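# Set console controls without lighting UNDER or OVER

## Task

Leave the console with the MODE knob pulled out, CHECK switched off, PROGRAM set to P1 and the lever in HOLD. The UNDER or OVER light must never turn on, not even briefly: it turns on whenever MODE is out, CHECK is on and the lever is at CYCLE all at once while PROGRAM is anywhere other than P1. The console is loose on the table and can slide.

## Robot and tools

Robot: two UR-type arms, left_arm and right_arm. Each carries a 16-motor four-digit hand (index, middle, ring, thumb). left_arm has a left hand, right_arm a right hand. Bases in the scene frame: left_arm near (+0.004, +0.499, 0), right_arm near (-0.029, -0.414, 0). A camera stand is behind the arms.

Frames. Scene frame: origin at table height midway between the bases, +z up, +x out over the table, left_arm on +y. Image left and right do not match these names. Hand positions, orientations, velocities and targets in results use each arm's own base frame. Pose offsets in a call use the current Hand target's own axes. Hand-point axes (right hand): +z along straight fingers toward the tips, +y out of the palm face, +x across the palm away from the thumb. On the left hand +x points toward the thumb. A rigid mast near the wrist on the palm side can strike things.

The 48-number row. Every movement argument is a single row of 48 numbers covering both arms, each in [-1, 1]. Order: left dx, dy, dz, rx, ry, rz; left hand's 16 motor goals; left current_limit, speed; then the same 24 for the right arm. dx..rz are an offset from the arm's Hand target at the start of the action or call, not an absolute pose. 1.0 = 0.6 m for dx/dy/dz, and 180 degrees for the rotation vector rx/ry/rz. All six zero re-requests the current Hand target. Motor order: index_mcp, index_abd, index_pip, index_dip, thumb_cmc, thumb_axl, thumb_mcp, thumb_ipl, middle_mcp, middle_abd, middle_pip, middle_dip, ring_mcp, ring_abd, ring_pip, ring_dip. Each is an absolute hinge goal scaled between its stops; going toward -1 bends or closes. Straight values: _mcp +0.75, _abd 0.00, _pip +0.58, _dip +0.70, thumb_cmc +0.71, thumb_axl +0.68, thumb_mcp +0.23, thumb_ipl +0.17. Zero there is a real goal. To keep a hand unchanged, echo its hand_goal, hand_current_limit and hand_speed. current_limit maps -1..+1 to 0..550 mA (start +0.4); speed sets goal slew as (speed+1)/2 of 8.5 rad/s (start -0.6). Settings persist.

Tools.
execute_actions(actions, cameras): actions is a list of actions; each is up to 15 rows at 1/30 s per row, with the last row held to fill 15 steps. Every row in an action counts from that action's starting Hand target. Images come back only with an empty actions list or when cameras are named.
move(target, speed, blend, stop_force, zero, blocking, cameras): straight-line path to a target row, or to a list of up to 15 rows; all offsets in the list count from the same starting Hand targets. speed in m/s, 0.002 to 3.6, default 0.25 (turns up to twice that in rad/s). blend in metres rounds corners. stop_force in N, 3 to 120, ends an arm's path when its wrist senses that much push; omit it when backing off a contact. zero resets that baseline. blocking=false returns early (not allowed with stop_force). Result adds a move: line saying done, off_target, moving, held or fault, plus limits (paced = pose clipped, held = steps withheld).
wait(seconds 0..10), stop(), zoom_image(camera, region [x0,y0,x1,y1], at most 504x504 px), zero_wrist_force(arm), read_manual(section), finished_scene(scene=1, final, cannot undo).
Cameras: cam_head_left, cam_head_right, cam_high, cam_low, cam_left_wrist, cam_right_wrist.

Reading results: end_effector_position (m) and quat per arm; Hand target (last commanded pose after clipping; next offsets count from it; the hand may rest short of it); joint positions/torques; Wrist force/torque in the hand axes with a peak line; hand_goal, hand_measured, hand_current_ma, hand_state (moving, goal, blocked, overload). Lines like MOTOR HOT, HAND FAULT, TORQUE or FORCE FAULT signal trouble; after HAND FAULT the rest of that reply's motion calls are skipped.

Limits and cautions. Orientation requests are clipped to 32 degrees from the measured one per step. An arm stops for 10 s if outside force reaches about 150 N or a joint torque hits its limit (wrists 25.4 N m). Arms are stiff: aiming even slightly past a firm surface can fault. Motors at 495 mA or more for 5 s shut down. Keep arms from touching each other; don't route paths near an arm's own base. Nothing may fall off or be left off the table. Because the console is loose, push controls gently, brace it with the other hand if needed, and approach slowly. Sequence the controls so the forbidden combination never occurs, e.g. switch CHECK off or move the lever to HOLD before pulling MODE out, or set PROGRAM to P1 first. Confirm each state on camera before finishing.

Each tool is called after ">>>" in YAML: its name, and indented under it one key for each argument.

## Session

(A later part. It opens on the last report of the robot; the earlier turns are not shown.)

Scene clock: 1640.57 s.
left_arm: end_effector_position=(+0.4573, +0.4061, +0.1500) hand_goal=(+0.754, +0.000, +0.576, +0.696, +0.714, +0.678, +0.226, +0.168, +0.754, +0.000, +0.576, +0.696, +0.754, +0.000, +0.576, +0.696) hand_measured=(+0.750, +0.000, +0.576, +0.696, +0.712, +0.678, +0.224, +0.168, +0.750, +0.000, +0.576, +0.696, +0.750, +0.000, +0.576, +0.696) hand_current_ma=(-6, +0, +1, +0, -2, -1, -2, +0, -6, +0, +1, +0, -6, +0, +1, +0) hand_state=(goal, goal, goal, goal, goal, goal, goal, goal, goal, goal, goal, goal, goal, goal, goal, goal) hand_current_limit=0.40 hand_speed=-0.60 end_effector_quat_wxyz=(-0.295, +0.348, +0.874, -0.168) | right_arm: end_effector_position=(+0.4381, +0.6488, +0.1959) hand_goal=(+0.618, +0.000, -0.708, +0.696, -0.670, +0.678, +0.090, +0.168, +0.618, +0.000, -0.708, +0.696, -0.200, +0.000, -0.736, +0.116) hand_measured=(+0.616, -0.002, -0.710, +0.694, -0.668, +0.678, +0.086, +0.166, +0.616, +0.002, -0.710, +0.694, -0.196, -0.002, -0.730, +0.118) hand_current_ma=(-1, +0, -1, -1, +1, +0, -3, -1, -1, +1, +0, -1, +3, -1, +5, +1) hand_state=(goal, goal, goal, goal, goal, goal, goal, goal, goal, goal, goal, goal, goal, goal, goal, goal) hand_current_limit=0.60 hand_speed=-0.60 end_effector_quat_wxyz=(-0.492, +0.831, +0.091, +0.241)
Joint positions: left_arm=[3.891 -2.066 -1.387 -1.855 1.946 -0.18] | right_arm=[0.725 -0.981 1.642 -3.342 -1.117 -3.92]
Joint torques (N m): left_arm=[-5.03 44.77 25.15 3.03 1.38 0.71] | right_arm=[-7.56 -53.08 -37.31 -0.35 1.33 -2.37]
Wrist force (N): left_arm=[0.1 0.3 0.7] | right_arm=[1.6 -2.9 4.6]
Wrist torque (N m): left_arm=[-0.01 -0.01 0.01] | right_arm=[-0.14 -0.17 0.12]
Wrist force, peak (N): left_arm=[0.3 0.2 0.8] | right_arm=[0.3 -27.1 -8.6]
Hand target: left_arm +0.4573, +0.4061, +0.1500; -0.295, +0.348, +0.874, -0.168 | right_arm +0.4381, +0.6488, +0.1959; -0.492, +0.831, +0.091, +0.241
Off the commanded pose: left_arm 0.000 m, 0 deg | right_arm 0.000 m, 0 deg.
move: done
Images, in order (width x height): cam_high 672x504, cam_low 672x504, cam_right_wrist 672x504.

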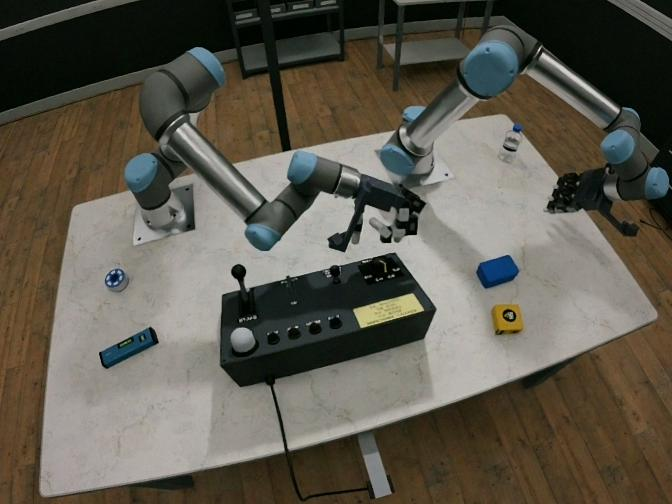

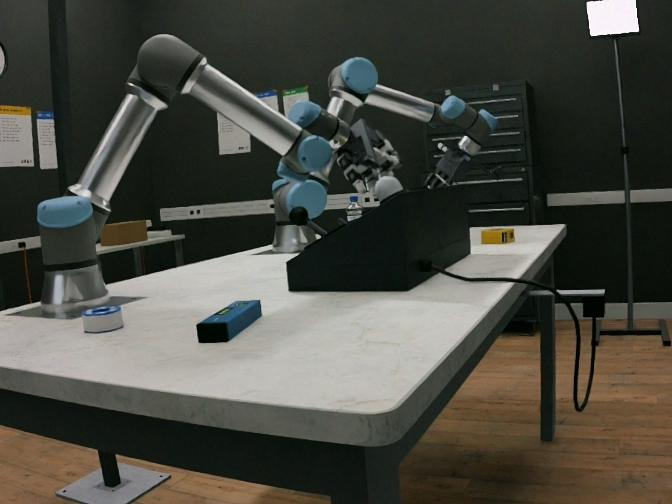

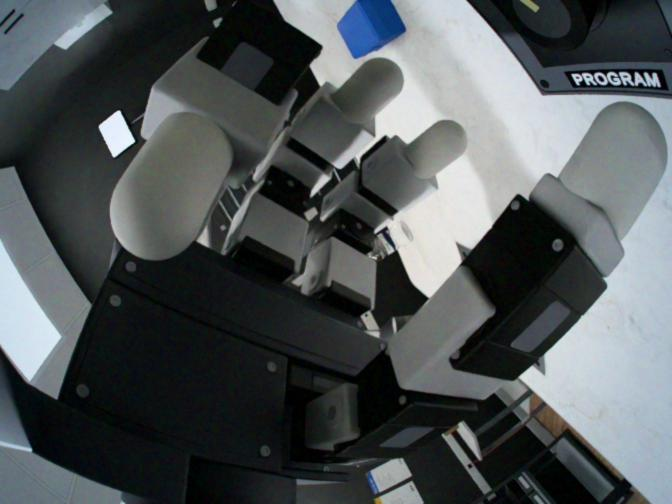

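>>> move:
  target: [0,0,0,0,0,0,0.754,0,0.576,0.696,0.714,0.678,0.226,0.168,0.754,0,0.576,0.696,0.754,0,0.576,0.696,0.4,-0.6,0,0.065,0.0375,0,0,0,0.617,0,-0.709,0.696,-0.671,0.678,0.09,0.168,0.617,0,-0.709,0.696,-0.2,0,-0.737,0.116,0.6,-0.6]
  speed: 0.15
  cameras: ["cam_right_wrist", "cam_high", "cam_low", "cam_head_left"]

>>> zoom_image:
  camera: "cam_right_wrist"
  region: [300, 0, 672, 250]

>>> zoom_image:
  camera: "cam_high"
  region: [310, 190, 450, 300]

>>> zoom_image:
  camera: "cam_head_left"
  region: [210, 150, 350, 255]

>>> zoom_image:
  camera: "cam_low"
  region: [320, 130, 440, 230]

Scene clock: 1650.00 s.
left_arm: end_effector_position=(+0.4573, +0.4061, +0.1500) hand_goal=(+0.754, +0.000, +0.576, +0.696, +0.714, +0.678, +0.226, +0.168, +0.754, +0.000, +0.576, +0.696, +0.754, +0.000, +0.576, +0.696) hand_measured=(+0.750, +0.000, +0.576, +0.696, +0.712, +0.678, +0.224, +0.168, +0.750, +0.000, +0.576, +0.696, +0.750, +0.000, +0.576, +0.696) hand_current_ma=(-6, +0, +1, +0, -2, -1, -2, +0, -6, +0, +1, +0, -6, +0, +1, +0) hand_state=(goal, goal, goal, goal, goal, goal, goal, goal, goal, goal, goal, goal, goal, goal, goal, goal) hand_current_limit=0.40 hand_speed=-0.60 end_effector_quat_wxyz=(-0.295, +0.348, +0.874, -0.168) | right_arm: end_effector_position=(+0.4602, +0.6487, +0.1567) hand_goal=(+0.618, +0.000, -0.708, +0.696, -0.670, +0.678, +0.090, +0.168, +0.618, +0.000, -0.708, +0.696, -0.200, +0.000, -0.736, +0.116) hand_measured=(+0.616, -0.002, -0.710, +0.694, -0.668, +0.678, +0.086, +0.166, +0.616, +0.002, -0.710, +0.694, -0.196, -0.002, -0.730, +0.118) hand_current_ma=(-1, +0, -1, -1, +1, +0, -3, -1, -1, +1, +0, -1, +3, -1, +4, +1) hand_state=(goal, goal, goal, goal, goal, goal, goal, goal, goal, goal, goal, goal, goal, goal, goal, goal) hand_current_limit=0.60 hand_speed=-0.60 end_effector_quat_wxyz=(-0.492, +0.831, +0.091, +0.241)
Joint positions: left_arm=[3.891 -2.066 -1.387 -1.855 1.946 -0.18] | right_arm=[0.701 -0.899 1.621 -3.397 -1.095 -3.932]
Joint torques (N m): left_arm=[-4.48 46.03 26.44 2.97 1.28 0.79] | right_arm=[-10.04 -39.12 -35.54 -4.44 1.43 -2.27]
Wrist force (N): left_arm=[0.2 0.1 0.7] | right_arm=[1.4 -2.4 4.5]
Wrist torque (N m): left_arm=[-0.05 -0.01 0.02] | right_arm=[-0.08 -0.12 0.15]
Wrist force, peak (N): left_arm=[0.0 -0.1 1.0] | right_arm=[1.9 -3.1 4.8]
Hand target: left_arm +0.4573, +0.4061, +0.1500; -0.295, +0.348, +0.874, -0.168 | right_arm +0.4603, +0.6487, +0.1567; -0.492, +0.831, +0.091, +0.241
Off the commanded pose: left_arm 0.000 m, 0 deg | right_arm 0.000 m, 0 deg.
move: done
Images, in order (width x height): cam_head_left 672x504, cam_high 672x504, cam_low 672x504, cam_right_wrist 672x504.

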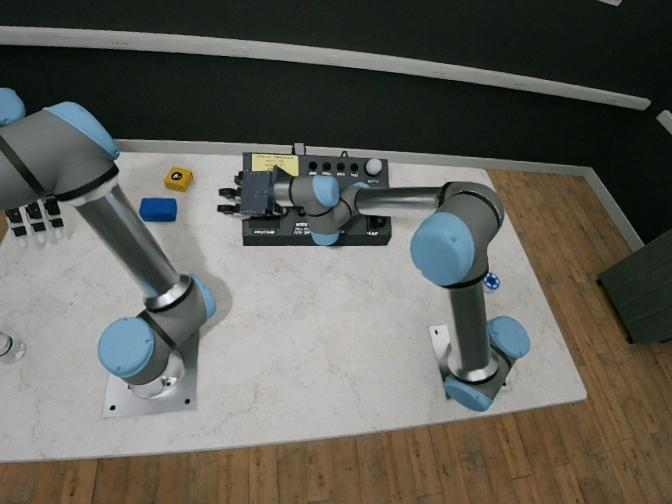

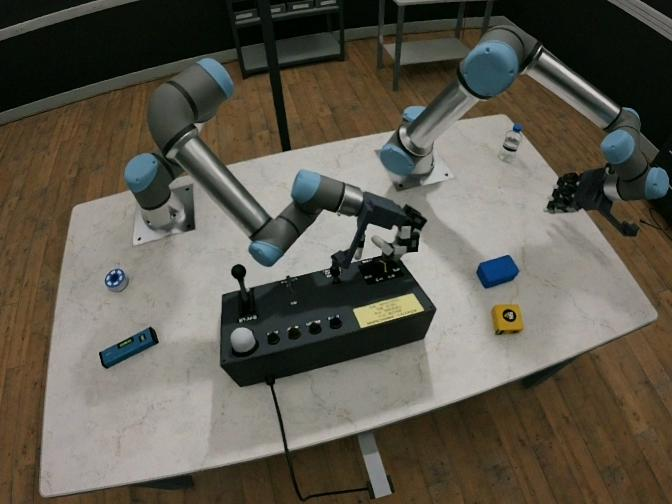

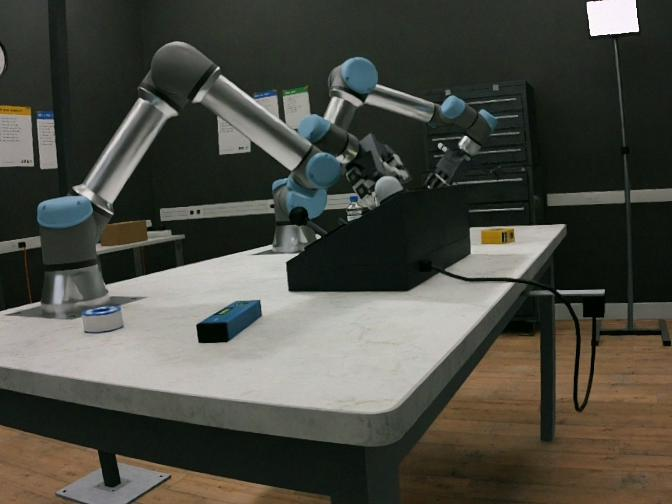

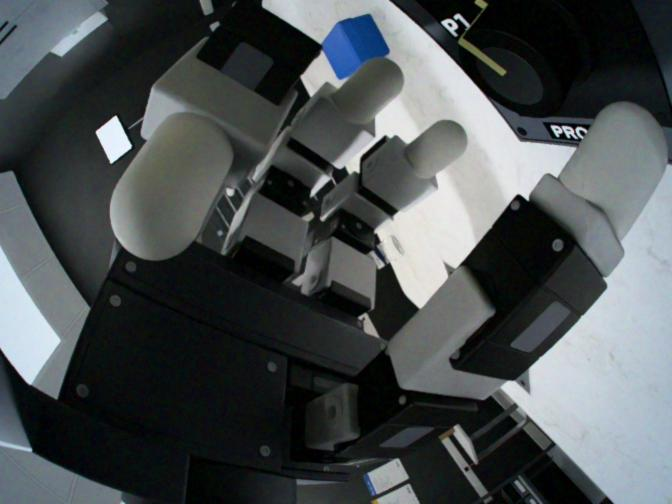

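Scaled by 1.355 from the camera's 672x504 image, which has a finer 960x720 frame.

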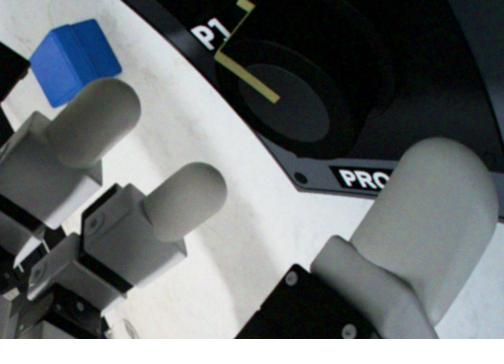

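Scaled by 3.600 from the camera's 672x504 image, which has a finer 960x720 frame.

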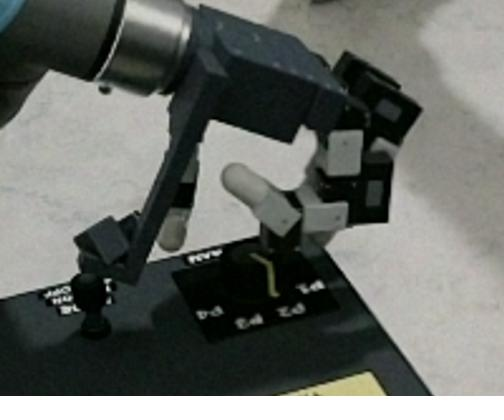

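Scaled by 3.600 from the camera's 672x504 image, which has a finer 960x720 frame.

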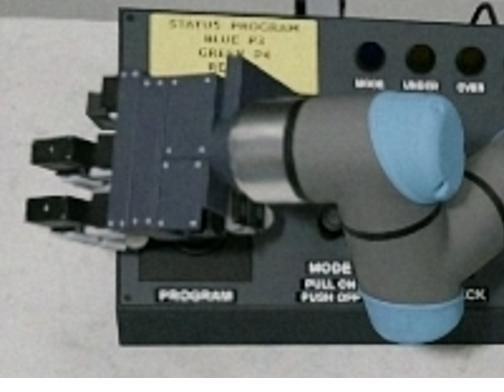

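Scaled by 4.200 from the camera's 672x504 image, which has a finer 960x720 frame.

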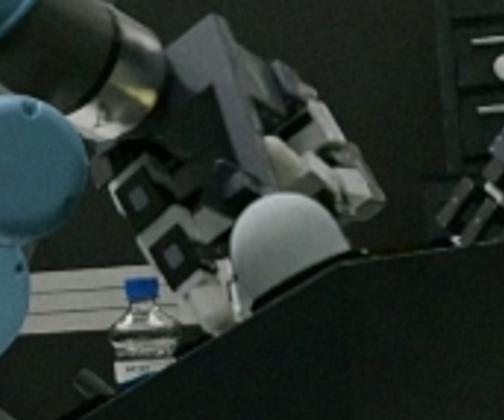

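>>> move:
  target: [0,0,0,0,0,0,0.754,0,0.576,0.696,0.714,0.678,0.226,0.168,0.754,0,0.576,0.696,0.754,0,0.576,0.696,0.4,-0.6,-0.0042,0.0528,0.0287,0,0,0,0.549,0,-0.709,0.696,-0.671,0.678,0.09,0.168,0.549,0,-0.709,0.696,-0.2,0,-0.737,0.116,0.6,-0.6]
  speed: 0.06
  stop_force: 7
  cameras: ["cam_right_wrist", "cam_high", "cam_low", "cam_head_left"]

>>> zoom_image:
  camera: "cam_right_wrist"
  region: [300, 0, 672, 250]

>>> zoom_image:
  camera: "cam_high"
  region: [310, 190, 450, 300]

>>> zoom_image:
  camera: "cam_low"
  region: [320, 130, 440, 230]

Scene clock: 1680.40 s.
left_arm: end_effector_position=(+0.4573, +0.4061, +0.1500) hand_goal=(+0.754, +0.000, +0.576, +0.696, +0.714, +0.678, +0.226, +0.168, +0.754, +0.000, +0.576, +0.696, +0.754, +0.000, +0.576, +0.696) hand_measured=(+0.750, +0.000, +0.576, +0.696, +0.712, +0.678, +0.224, +0.168, +0.750, +0.000, +0.576, +0.696, +0.750, +0.000, +0.576, +0.696) hand_current_ma=(-6, +0, +1, +0, -2, -1, -2, +0, -6, +0, +1, +0, -6, +0, +1, +0) hand_state=(goal, goal, goal, goal, goal, goal, goal, goal, goal, goal, goal, goal, goal, goal, goal, goal) hand_current_limit=0.40 hand_speed=-0.60 end_effector_quat_wxyz=(-0.295, +0.348, +0.874, -0.168) | right_arm: end_effector_position=(+0.4758, +0.6480, +0.1240) hand_goal=(+0.550, +0.000, -0.708, +0.696, -0.670, +0.678, +0.090, +0.168, +0.550, +0.000, -0.708, +0.696, -0.200, +0.000, -0.736, +0.116) hand_measured=(+0.548, -0.002, -0.710, +0.694, -0.668, +0.678, +0.086, +0.166, +0.548, +0.002, -0.710, +0.694, -0.196, -0.002, -0.730, +0.118) hand_current_ma=(-1, +0, +0, -1, +1, +0, -3, -1, -1, +1, +0, -1, +3, -1, +4, +1) hand_state=(goal, goal, goal, goal, goal, goal, goal, goal, goal, goal, goal, goal, goal, goal, goal, goal) hand_current_limit=0.60 hand_speed=-0.60 end_effector_quat_wxyz=(-0.492, +0.831, +0.091, +0.241)
Joint positions: left_arm=[3.891 -2.066 -1.387 -1.855 1.946 -0.18] | right_arm=[0.684 -0.832 1.602 -3.442 -1.08 -3.94]
Joint torques (N m): left_arm=[-4.73 45.5 26.28 3.01 1.13 0.62] | right_arm=[-9.26 -42.53 -34.23 -4.87 1.47 -2.59]
Wrist force (N): left_arm=[-0.1 0.4 0.5] | right_arm=[1.2 -1.8 4.3]
Wrist torque (N m): left_arm=[0.00 0.03 -0.01] | right_arm=[0.03 -0.10 0.17]
Wrist force, peak (N): left_arm=[0.1 0.5 0.9] | right_arm=[1.5 -2.7 4.6]
Hand target: left_arm +0.4573, +0.4061, +0.1500; -0.295, +0.348, +0.874, -0.168 | right_arm +0.4758, +0.6480, +0.1240; -0.492, +0.831, +0.091, +0.241
Off the commanded pose: left_arm 0.000 m, 0 deg | right_arm 0.000 m, 0 deg.
move: done
Images, in order (width x height): cam_head_left 672x504, cam_high 672x504, cam_low 672x504, cam_right_wrist 672x504.

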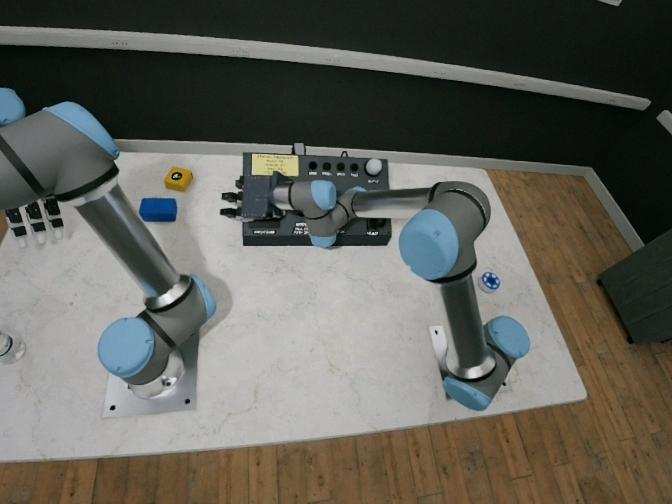

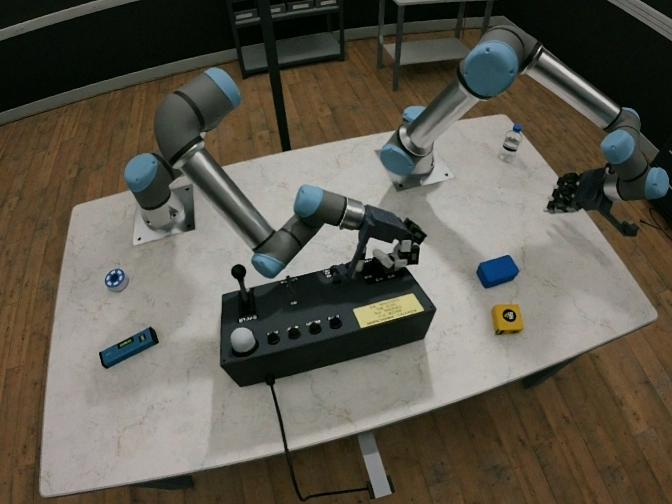

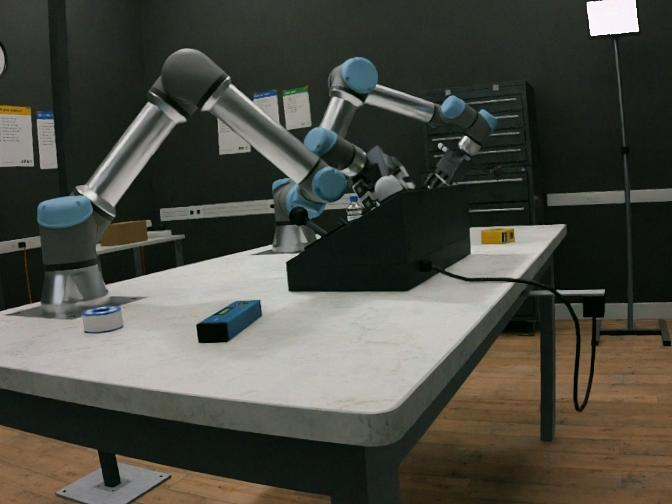

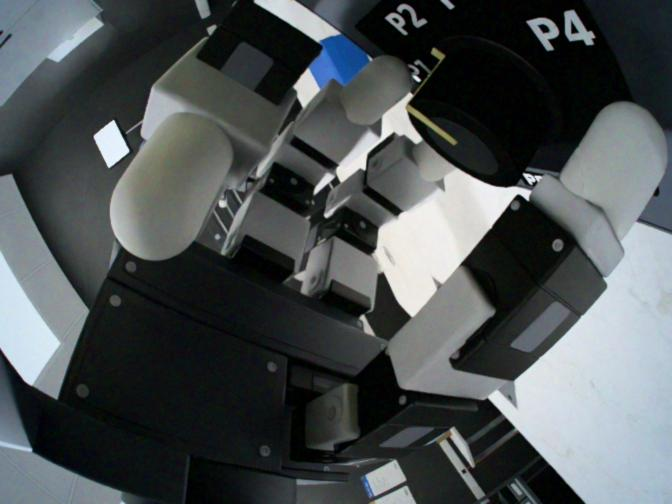

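Scaled by 1.355 from the camera's 672x504 image, which has a finer 960x720 frame.

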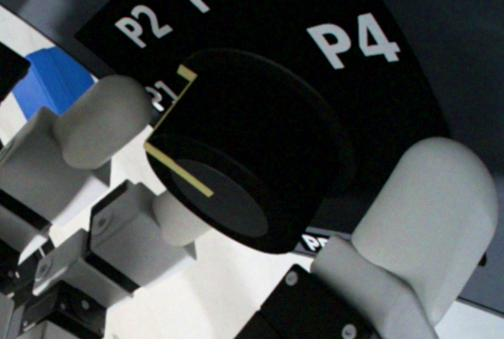

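Scaled by 3.600 from the camera's 672x504 image, which has a finer 960x720 frame.

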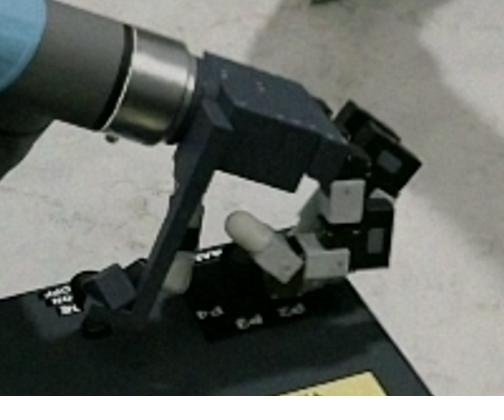

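Scaled by 4.200 from the camera's 672x504 image, which has a finer 960x720 frame.

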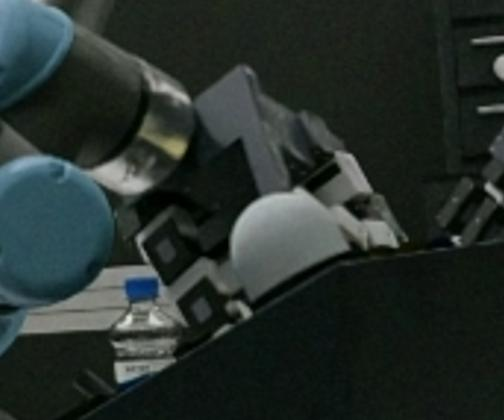

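>>> move:
  target: [0,0,0,0,0,0,0.754,0,0.576,0.696,0.714,0.678,0.226,0.168,0.754,0,0.576,0.696,0.754,0,0.576,0.696,0.4,-0.6,0,0,0,0,0,0,0.2,0,-0.76,0.646,-0.671,0.678,-0.45,0.1,0.2,0,-0.76,0.646,-0.2,0,-0.737,0.116,0.78,-0.8]
  speed: 0.06
  cameras: ["cam_right_wrist", "cam_high", "cam_low"]

>>> zoom_image:
  camera: "cam_right_wrist"
  region: [300, 0, 672, 250]

>>> zoom_image:
  camera: "cam_high"
  region: [310, 190, 450, 300]

Scene clock: 1699.23 s.
left_arm: end_effector_position=(+0.4573, +0.4061, +0.1500) hand_goal=(+0.754, +0.000, +0.576, +0.696, +0.714, +0.678, +0.226, +0.168, +0.754, +0.000, +0.576, +0.696, +0.754, +0.000, +0.576, +0.696) hand_measured=(+0.750, +0.000, +0.576, +0.696, +0.712, +0.678, +0.224, +0.168, +0.750, +0.000, +0.576, +0.696, +0.750, +0.000, +0.576, +0.696) hand_current_ma=(-6, +0, +1, +0, -2, -1, -2, +0, -6, +0, +1, +0, -6, +0, +1, +0) hand_state=(goal, goal, goal, goal, goal, goal, goal, goal, goal, goal, goal, goal, goal, goal, goal, goal) hand_current_limit=0.40 hand_speed=-0.60 end_effector_quat_wxyz=(-0.295, +0.348, +0.874, -0.168) | right_arm: end_effector_position=(+0.4758, +0.6480, +0.1241) hand_goal=(+0.200, +0.000, -0.760, +0.646, -0.670, +0.678, -0.450, +0.100, +0.200, +0.000, -0.760, +0.646, -0.200, +0.000, -0.736, +0.116) hand_measured=(+0.406, +0.004, -0.742, +0.652, -0.668, +0.678, -0.052, +0.118, +0.430, -0.002, -0.742, +0.652, -0.196, -0.002, -0.730, +0.118) hand_current_ma=(+489, +2, +20, +3, +1, +0, +489, +29, +489, -1, +20, +3, +3, -1, +4, +1) hand_state=(blocked, goal, goal, goal, goal, goal, blocked, goal, blocked, goal, goal, goal, goal, goal, goal, goal) hand_current_limit=0.78 hand_speed=-0.80 end_effector_quat_wxyz=(-0.492, +0.831, +0.091, +0.241)
Joint positions: left_arm=[3.891 -2.066 -1.387 -1.855 1.946 -0.18] | right_arm=[0.684 -0.832 1.602 -3.442 -1.08 -3.94]
Joint torques (N m): left_arm=[-6.11 45.36 25.22 3.14 1.25 0.8] | right_arm=[-10.73 -42.04 -25.87 -1.87 -1.89 -2.35]
Wrist force (N): left_arm=[-0.1 0.3 0.7] | right_arm=[0.8 -14.8 8.8]
Wrist torque (N m): left_arm=[-0.02 0.03 -0.01] | right_arm=[-0.37 -0.09 0.13]
Wrist force, peak (N): left_arm=[0.3 0.3 1.0] | right_arm=[0.8 -15.0 9.0]
Hand target: left_arm +0.4573, +0.4061, +0.1500; -0.295, +0.348, +0.874, -0.168 | right_arm +0.4758, +0.6480, +0.1240; -0.492, +0.831, +0.091, +0.241
Off the commanded pose: left_arm 0.000 m, 0 deg | right_arm 0.000 m, 0 deg.
move: done
Images, in order (width x height): cam_high 672x504, cam_low 672x504, cam_right_wrist 672x504.

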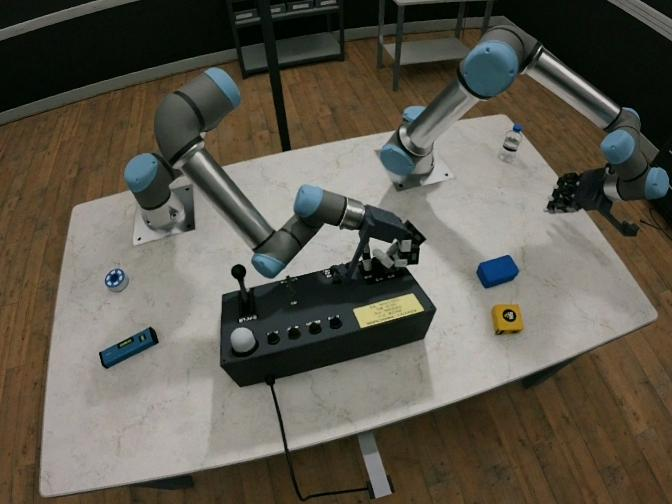

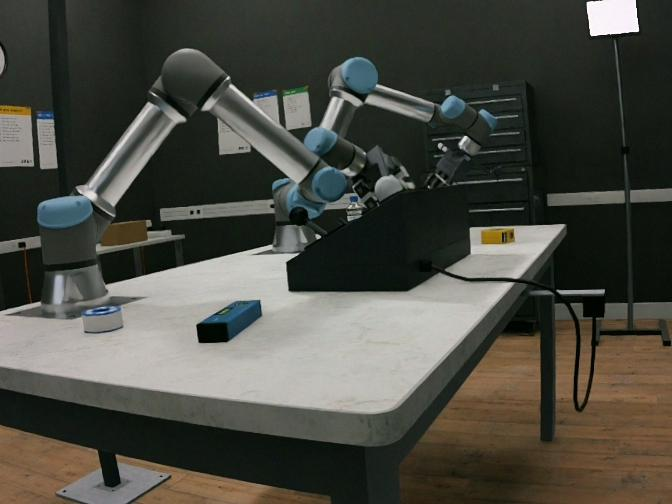

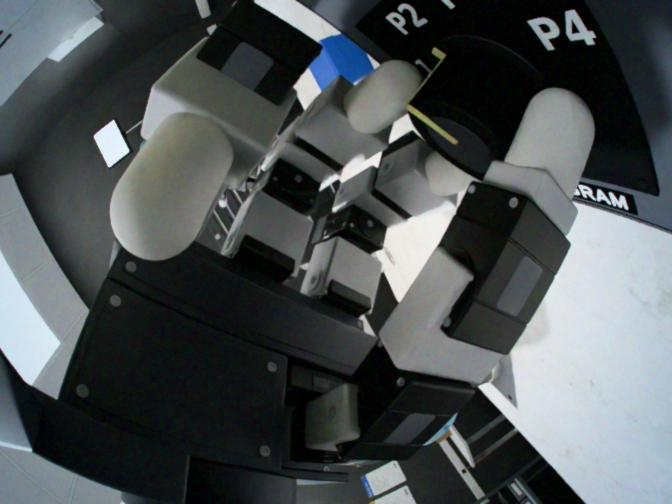

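Scaled by 1.355 from the camera's 672x504 image, which has a finer 960x720 frame.

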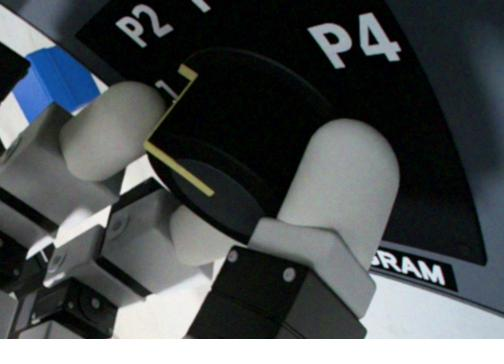

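Scaled by 3.600 from the camera's 672x504 image, which has a finer 960x720 frame.

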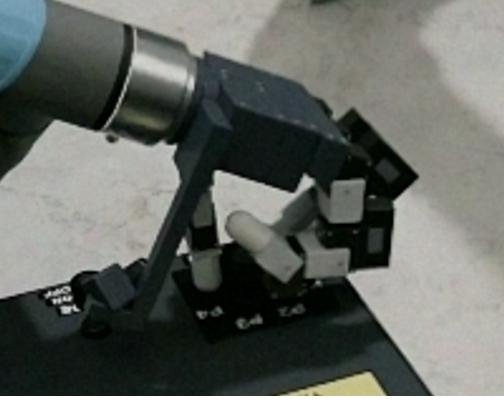

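>>> move:
  target:
    - [0,0,0,0,0,0,0.754,0,0.576,0.696,0.714,0.678,0.226,0.168,0.754,0,0.576,0.696,0.754,0,0.576,0.696,0.4,-0.6,-0.0132,0.0003,-0.0006,0,-0.0722,-0.0417,0.2,0,-0.76,0.646,-0.671,0.678,-0.45,0.1,0.2,0,-0.76,0.646,-0.2,0,-0.737,0.116,0.78,-0.8]
    - [0,0,0,0,0,0,0.754,0,0.576,0.696,0.714,0.678,0.226,0.168,0.754,0,0.576,0.696,0.754,0,0.576,0.696,0.4,-0.6,-0.0255,0.0023,-0.004,0,-0.1443,-0.0833,0.2,0,-0.76,0.646,-0.671,0.678,-0.45,0.1,0.2,0,-0.76,0.646,-0.2,0,-0.737,0.116,0.78,-0.8]
  blend: [0.003, 0]
  speed: 0.12
  cameras: ["cam_right_wrist", "cam_high"]

>>> zoom_image:
  camera: "cam_right_wrist"
  region: [300, 0, 672, 250]

>>> zoom_image:
  camera: "cam_high"
  region: [310, 190, 450, 300]

Scene clock: 1728.37 s.
left_arm: end_effector_position=(+0.4573, +0.4061, +0.1500) hand_goal=(+0.754, +0.000, +0.576, +0.696, +0.714, +0.678, +0.226, +0.168, +0.754, +0.000, +0.576, +0.696, +0.754, +0.000, +0.576, +0.696) hand_measured=(+0.750, +0.000, +0.576, +0.696, +0.712, +0.678, +0.224, +0.168, +0.750, +0.000, +0.576, +0.696, +0.750, +0.000, +0.576, +0.696) hand_current_ma=(-6, +0, +1, +0, -2, -1, -2, +0, -6, +0, +1, +0, -6, +0, +1, +0) hand_state=(goal, goal, goal, goal, goal, goal, goal, goal, goal, goal, goal, goal, goal, goal, goal, goal) hand_current_limit=0.40 hand_speed=-0.60 end_effector_quat_wxyz=(-0.295, +0.348, +0.874, -0.168) | right_arm: end_effector_position=(+0.4623, +0.6465, +0.1164) hand_goal=(+0.200, +0.000, -0.760, +0.646, -0.670, +0.678, -0.450, +0.100, +0.200, +0.000, -0.760, +0.646, -0.200, +0.000, -0.736, +0.116) hand_measured=(+0.384, +0.014, -0.730, +0.658, -0.650, +0.682, -0.052, +0.132, +0.396, -0.020, -0.730, +0.656, -0.196, -0.002, -0.730, +0.118) hand_current_ma=(+489, +10, +42, +12, +22, +4, +489, +74, +490, -19, +41, +7, +3, -1, +4, +1) hand_state=(blocked, goal, blocked, goal, goal, goal, blocked, blocked, blocked, blocked, blocked, goal, goal, goal, goal, goal) hand_current_limit=0.78 hand_speed=-0.80 end_effector_quat_wxyz=(-0.424, +0.845, +0.305, +0.110)
Joint positions: left_arm=[3.891 -2.066 -1.387 -1.855 1.946 -0.18] | right_arm=[0.661 -0.896 1.515 -2.793 -0.845 -4.51]
Joint torques (N m): left_arm=[-6.02 44.27 25.27 3.1 1.31 1.01] | right_arm=[3.14 -57.36 -34.8 0.01 -0.02 -2.61]
Wrist force (N): left_arm=[0.0 0.2 0.6] | right_arm=[2.0 -11.8 5.8]
Wrist torque (N m): left_arm=[-0.02 0.01 0.00] | right_arm=[-0.21 -0.19 0.10]
Wrist force, peak (N): left_arm=[0.4 0.4 1.0] | right_arm=[4.0 -17.0 8.0]
Hand target: left_arm +0.4573, +0.4061, +0.1500; -0.295, +0.348, +0.874, -0.168 | right_arm +0.4623, +0.6465, +0.1164; -0.424, +0.845, +0.305, +0.110
Off the commanded pose: left_arm 0.000 m, 0 deg | right_arm 0.000 m, 0 deg.
move: done
Images, in order (width x height): cam_high 672x504, cam_right_wrist 672x504.

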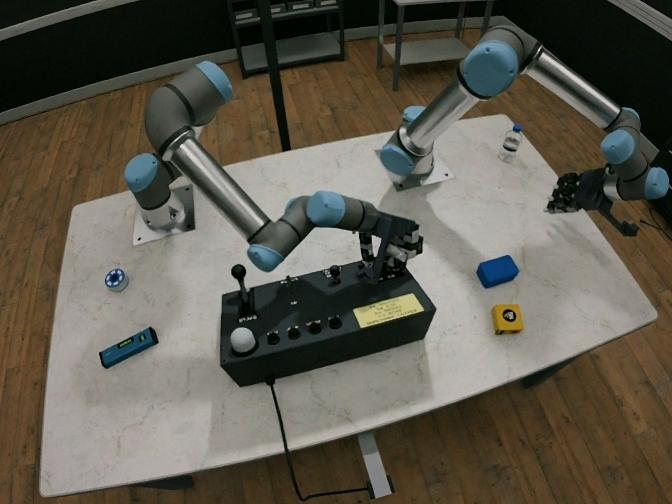

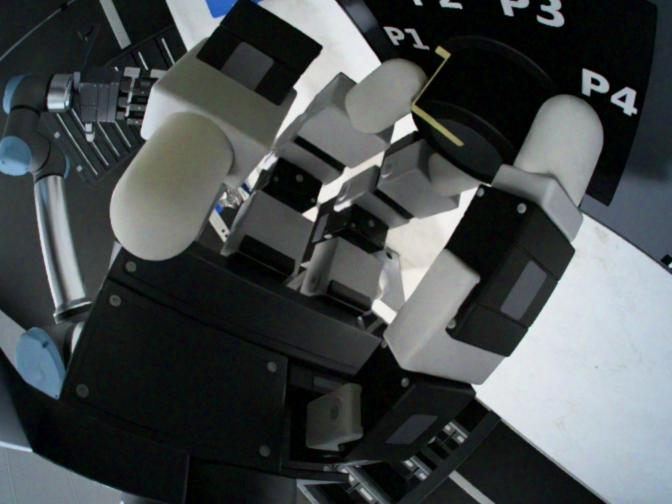

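Scaled by 1.355 from the camera's 672x504 image, which has a finer 960x720 frame.

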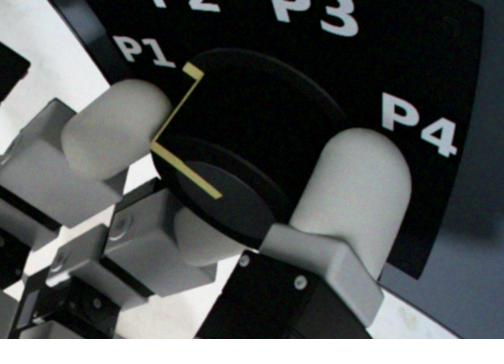

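Scaled by 3.600 from the camera's 672x504 image, which has a finer 960x720 frame.

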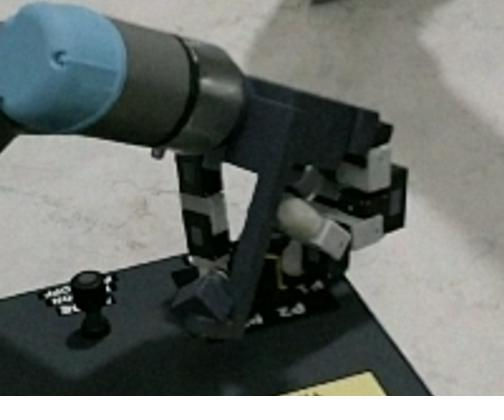

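>>> move:
  target:
    - [0,0,0,0,0,0,0.754,0,0.576,0.696,0.714,0.678,0.226,0.168,0.754,0,0.576,0.696,0.754,0,0.576,0.696,0.4,-0.6,-0.0087,0,0,0,-0.0481,-0.0278,0.2,0,-0.76,0.646,-0.671,0.678,-0.45,0.1,0.2,0,-0.76,0.646,-0.2,0,-0.737,0.116,0.78,-0.8]
    - [0,0,0,0,0,0,0.754,0,0.576,0.696,0.714,0.678,0.226,0.168,0.754,0,0.576,0.696,0.754,0,0.576,0.696,0.4,-0.6,-0.0175,0.0008,-0.0013,0,-0.0962,-0.0556,0.2,0,-0.76,0.646,-0.671,0.678,-0.45,0.1,0.2,0,-0.76,0.646,-0.2,0,-0.737,0.116,0.78,-0.8]
  blend: [0.003, 0]
  speed: 0.1
  cameras: ["cam_right_wrist", "cam_high"]

>>> zoom_image:
  camera: "cam_right_wrist"
  region: [300, 0, 672, 250]

>>> zoom_image:
  camera: "cam_high"
  region: [310, 190, 450, 300]

Scene clock: 1745.27 s.
left_arm: end_effector_position=(+0.4573, +0.4061, +0.1500) hand_goal=(+0.754, +0.000, +0.576, +0.696, +0.714, +0.678, +0.226, +0.168, +0.754, +0.000, +0.576, +0.696, +0.754, +0.000, +0.576, +0.696) hand_measured=(+0.750, +0.000, +0.576, +0.696, +0.712, +0.678, +0.224, +0.168, +0.750, +0.000, +0.576, +0.696, +0.750, +0.000, +0.576, +0.696) hand_current_ma=(-6, +0, +1, +0, -2, -1, -2, +0, -6, +0, +1, +0, -6, +0, +1, +0) hand_state=(goal, goal, goal, goal, goal, goal, goal, goal, goal, goal, goal, goal, goal, goal, goal, goal) hand_current_limit=0.40 hand_speed=-0.60 end_effector_quat_wxyz=(-0.295, +0.348, +0.874, -0.168) | right_arm: end_effector_position=(+0.4543, +0.6413, +0.1119) hand_goal=(+0.200, +0.000, -0.760, +0.646, -0.670, +0.678, -0.450, +0.100, +0.200, +0.000, -0.760, +0.646, -0.200, +0.000, -0.736, +0.116) hand_measured=(+0.376, +0.018, -0.726, +0.660, -0.644, +0.686, -0.052, +0.142, +0.380, -0.018, -0.730, +0.658, -0.196, -0.002, -0.730, +0.118) hand_current_ma=(+490, +15, +49, +14, +37, +7, +490, +107, +489, -15, +41, +12, +3, -1, +4, +1) hand_state=(blocked, goal, blocked, goal, blocked, goal, blocked, blocked, blocked, goal, blocked, goal, goal, goal, goal, goal) hand_current_limit=0.78 hand_speed=-0.80 end_effector_quat_wxyz=(-0.362, +0.823, +0.438, +0.018)
Joint positions: left_arm=[3.891 -2.066 -1.387 -1.855 1.946 -0.18] | right_arm=[0.673 -0.903 1.376 -2.254 -0.854 -4.938]
Joint torques (N m): left_arm=[-5.48 44.45 26.08 3.43 1.33 0.85] | right_arm=[4.4 -43.74 -41.84 -1.63 -1.59 -2.84]
Wrist force (N): left_arm=[0.0 0.2 0.5] | right_arm=[-3.2 -7.2 4.7]
Wrist torque (N m): left_arm=[-0.02 0.01 -0.01] | right_arm=[0.06 -0.12 0.27]
Wrist force, peak (N): left_arm=[0.3 0.3 1.0] | right_arm=[2.0 -11.5 6.3]
Hand target: left_arm +0.4573, +0.4061, +0.1500; -0.295, +0.348, +0.874, -0.168 | right_arm +0.4543, +0.6413, +0.1119; -0.362, +0.823, +0.438, +0.018
Off the commanded pose: left_arm 0.000 m, 0 deg | right_arm 0.000 m, 0 deg.
move: done
Images, in order (width x height): cam_high 672x504, cam_right_wrist 672x504.

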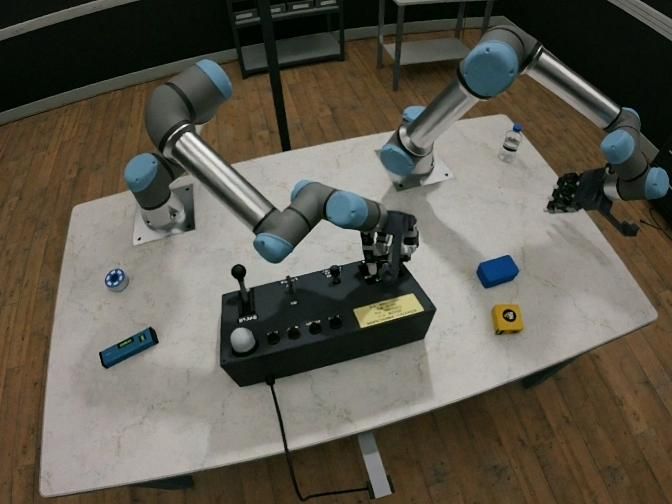

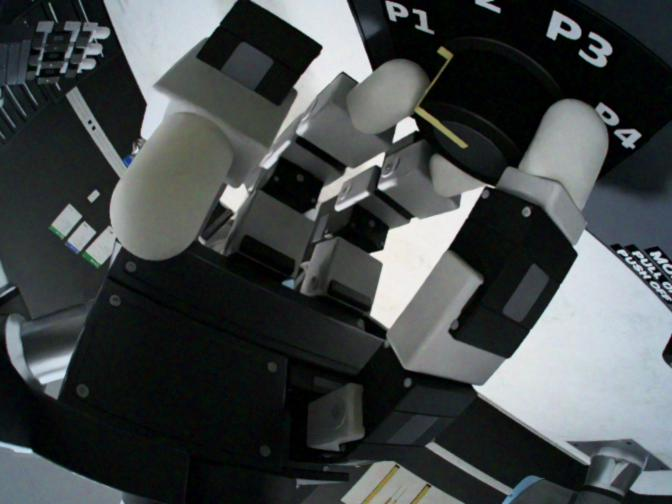

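Scaled by 1.355 from the camera's 672x504 image, which has a finer 960x720 frame.

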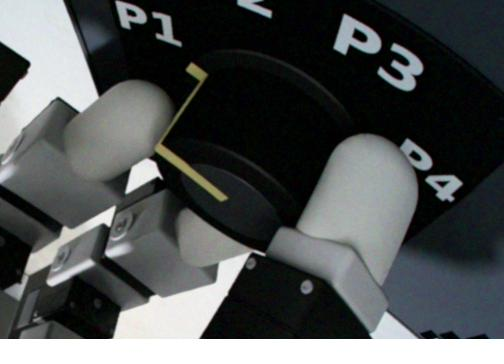

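Scaled by 3.600 from the camera's 672x504 image, which has a finer 960x720 frame.

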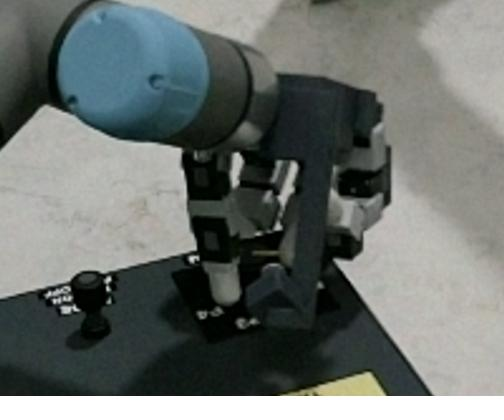

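>>> move:
  target:
    - [0,0,0,0,0,0,0.754,0,0.576,0.696,0.714,0.678,0.226,0.168,0.754,0,0.576,0.696,0.754,0,0.576,0.696,0.4,-0.6,0,0,0,0,0,0,0.549,0,-0.72,0.68,-0.671,0.678,0.09,0.168,0.549,0,-0.72,0.68,-0.2,0,-0.737,0.116,0.6,-0.6]
    - [0,0,0,0,0,0,0.754,0,0.576,0.696,0.714,0.678,0.226,0.168,0.754,0,0.576,0.696,0.754,0,0.576,0.696,0.4,-0.6,0,-0.1155,-0.0667,0,0,0,0.549,0,-0.72,0.68,-0.671,0.678,0.09,0.168,0.549,0,-0.72,0.68,-0.2,0,-0.737,0.116,0.6,-0.6]
  speed: 0.15
  cameras: ["cam_right_wrist", "cam_high", "cam_head_left", "cam_head_right"]

>>> zoom_image:
  camera: "cam_high"
  region: [330, 220, 440, 310]

>>> zoom_image:
  camera: "cam_right_wrist"
  region: [300, 0, 672, 250]

>>> zoom_image:
  camera: "cam_head_left"
  region: [220, 180, 330, 260]

Scene clock: 1762.67 s.
left_arm: end_effector_position=(+0.4573, +0.4061, +0.1500) hand_goal=(+0.754, +0.000, +0.576, +0.696, +0.714, +0.678, +0.226, +0.168, +0.754, +0.000, +0.576, +0.696, +0.754, +0.000, +0.576, +0.696) hand_measured=(+0.750, +0.000, +0.576, +0.696, +0.712, +0.678, +0.224, +0.168, +0.750, +0.000, +0.576, +0.696, +0.750, +0.000, +0.576, +0.696) hand_current_ma=(-6, +0, +1, +0, -2, -1, -2, +0, -6, +0, +1, +0, -6, +0, +1, +0) hand_state=(goal, goal, goal, goal, goal, goal, goal, goal, goal, goal, goal, goal, goal, goal, goal, goal) hand_current_limit=0.40 hand_speed=-0.60 end_effector_quat_wxyz=(-0.295, +0.348, +0.874, -0.168) | right_arm: end_effector_position=(+0.4150, +0.6413, +0.1815) hand_goal=(+0.550, +0.000, -0.720, +0.680, -0.670, +0.678, +0.090, +0.168, +0.550, +0.000, -0.720, +0.680, -0.200, +0.000, -0.736, +0.116) hand_measured=(+0.546, +0.004, -0.720, +0.678, -0.660, +0.682, +0.082, +0.170, +0.546, -0.002, -0.720, +0.678, -0.196, -0.002, -0.730, +0.118) hand_current_ma=(-3, +2, +0, -1, +7, +2, -8, +1, -3, -1, +0, -1, +3, -1, +4, +1) hand_state=(goal, goal, goal, goal, goal, goal, goal, goal, goal, goal, goal, goal, goal, goal, goal, goal) hand_current_limit=0.60 hand_speed=-0.60 end_effector_quat_wxyz=(-0.362, +0.823, +0.438, +0.018)
Joint positions: left_arm=[3.891 -2.066 -1.387 -1.855 1.946 -0.18] | right_arm=[0.709 -1.022 1.39 -2.179 -0.862 -4.892]
Joint torques (N m): left_arm=[-5.63 44.61 26.06 3.2 1.31 0.89] | right_arm=[9.3 -56.14 -11.06 -0.52 -0.54 1.96]
Wrist force (N): left_arm=[0.1 0.3 0.9] | right_arm=[0.8 -1.8 2.6]
Wrist torque (N m): left_arm=[-0.04 0.01 0.00] | right_arm=[0.08 -0.05 -0.03]
Wrist force, peak (N): left_arm=[-0.2 0.1 1.1] | right_arm=[-4.0 -14.8 3.8]
Hand target: left_arm +0.4573, +0.4061, +0.1500; -0.295, +0.348, +0.874, -0.168 | right_arm +0.4150, +0.6413, +0.1816; -0.362, +0.823, +0.438, +0.018
Off the commanded pose: left_arm 0.000 m, 0 deg | right_arm 0.000 m, 0 deg.
move: done
Images, in order (width x height): cam_head_left 672x504, cam_head_right 672x504, cam_high 672x504, cam_right_wrist 672x504.

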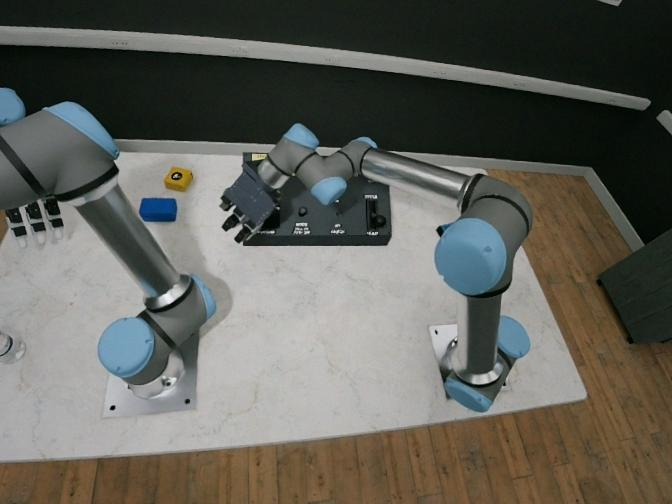

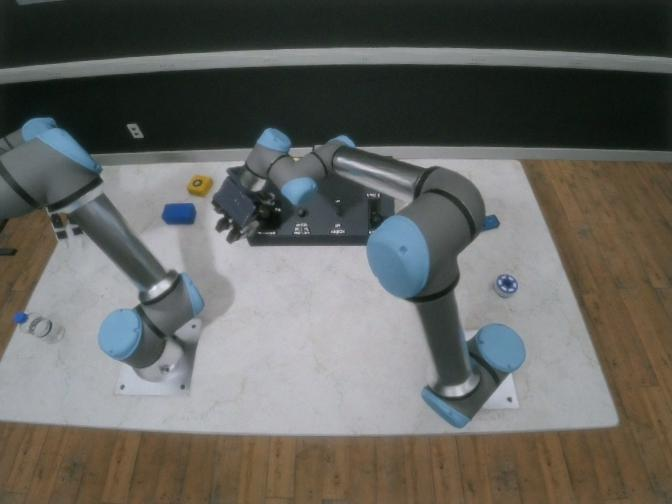

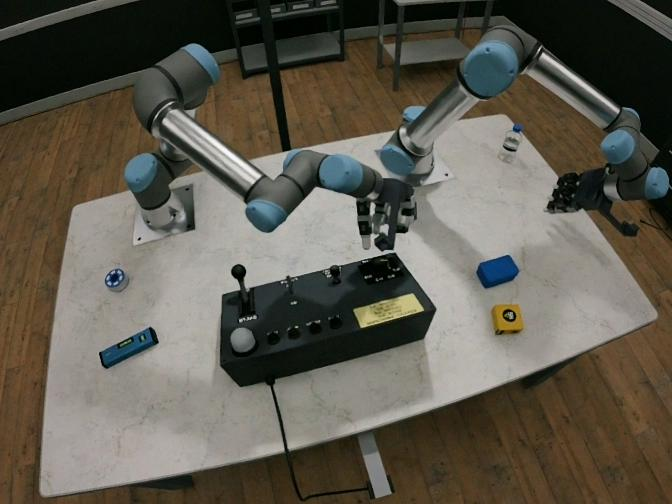

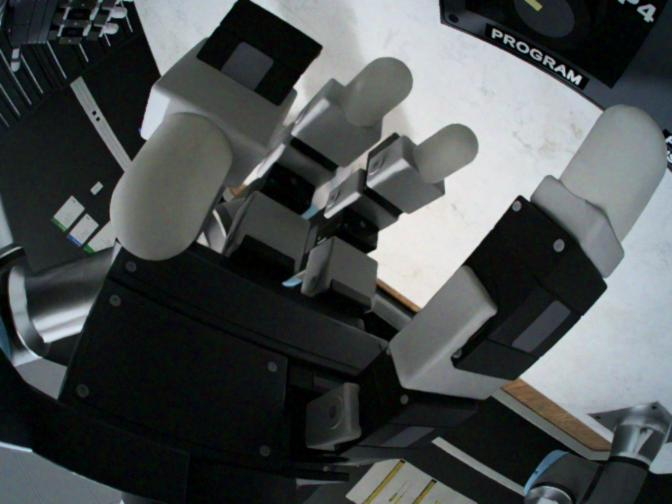

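Scaled by 4.582 from the camera's 672x504 image, which has a finer 960x720 frame.

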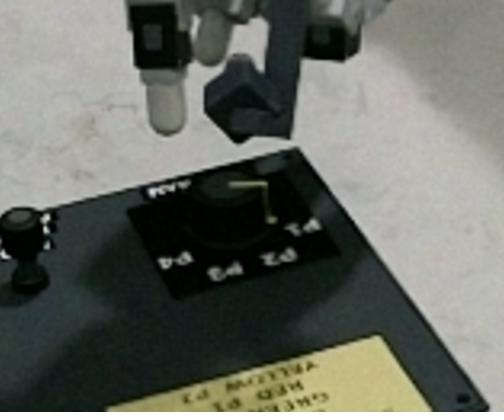

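Scaled by 1.355 from the camera's 672x504 image, which has a finer 960x720 frame.

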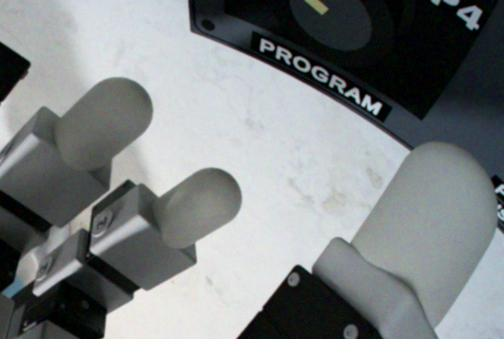

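Scaled by 4.582 from the camera's 672x504 image, which has a finer 960x720 frame.

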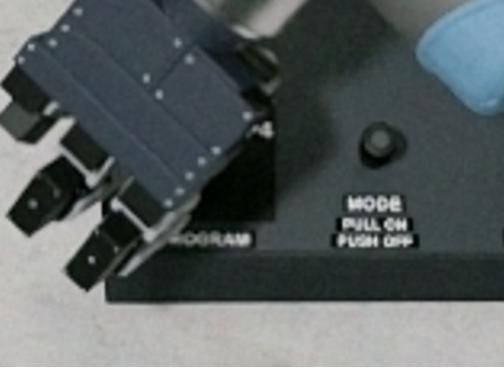

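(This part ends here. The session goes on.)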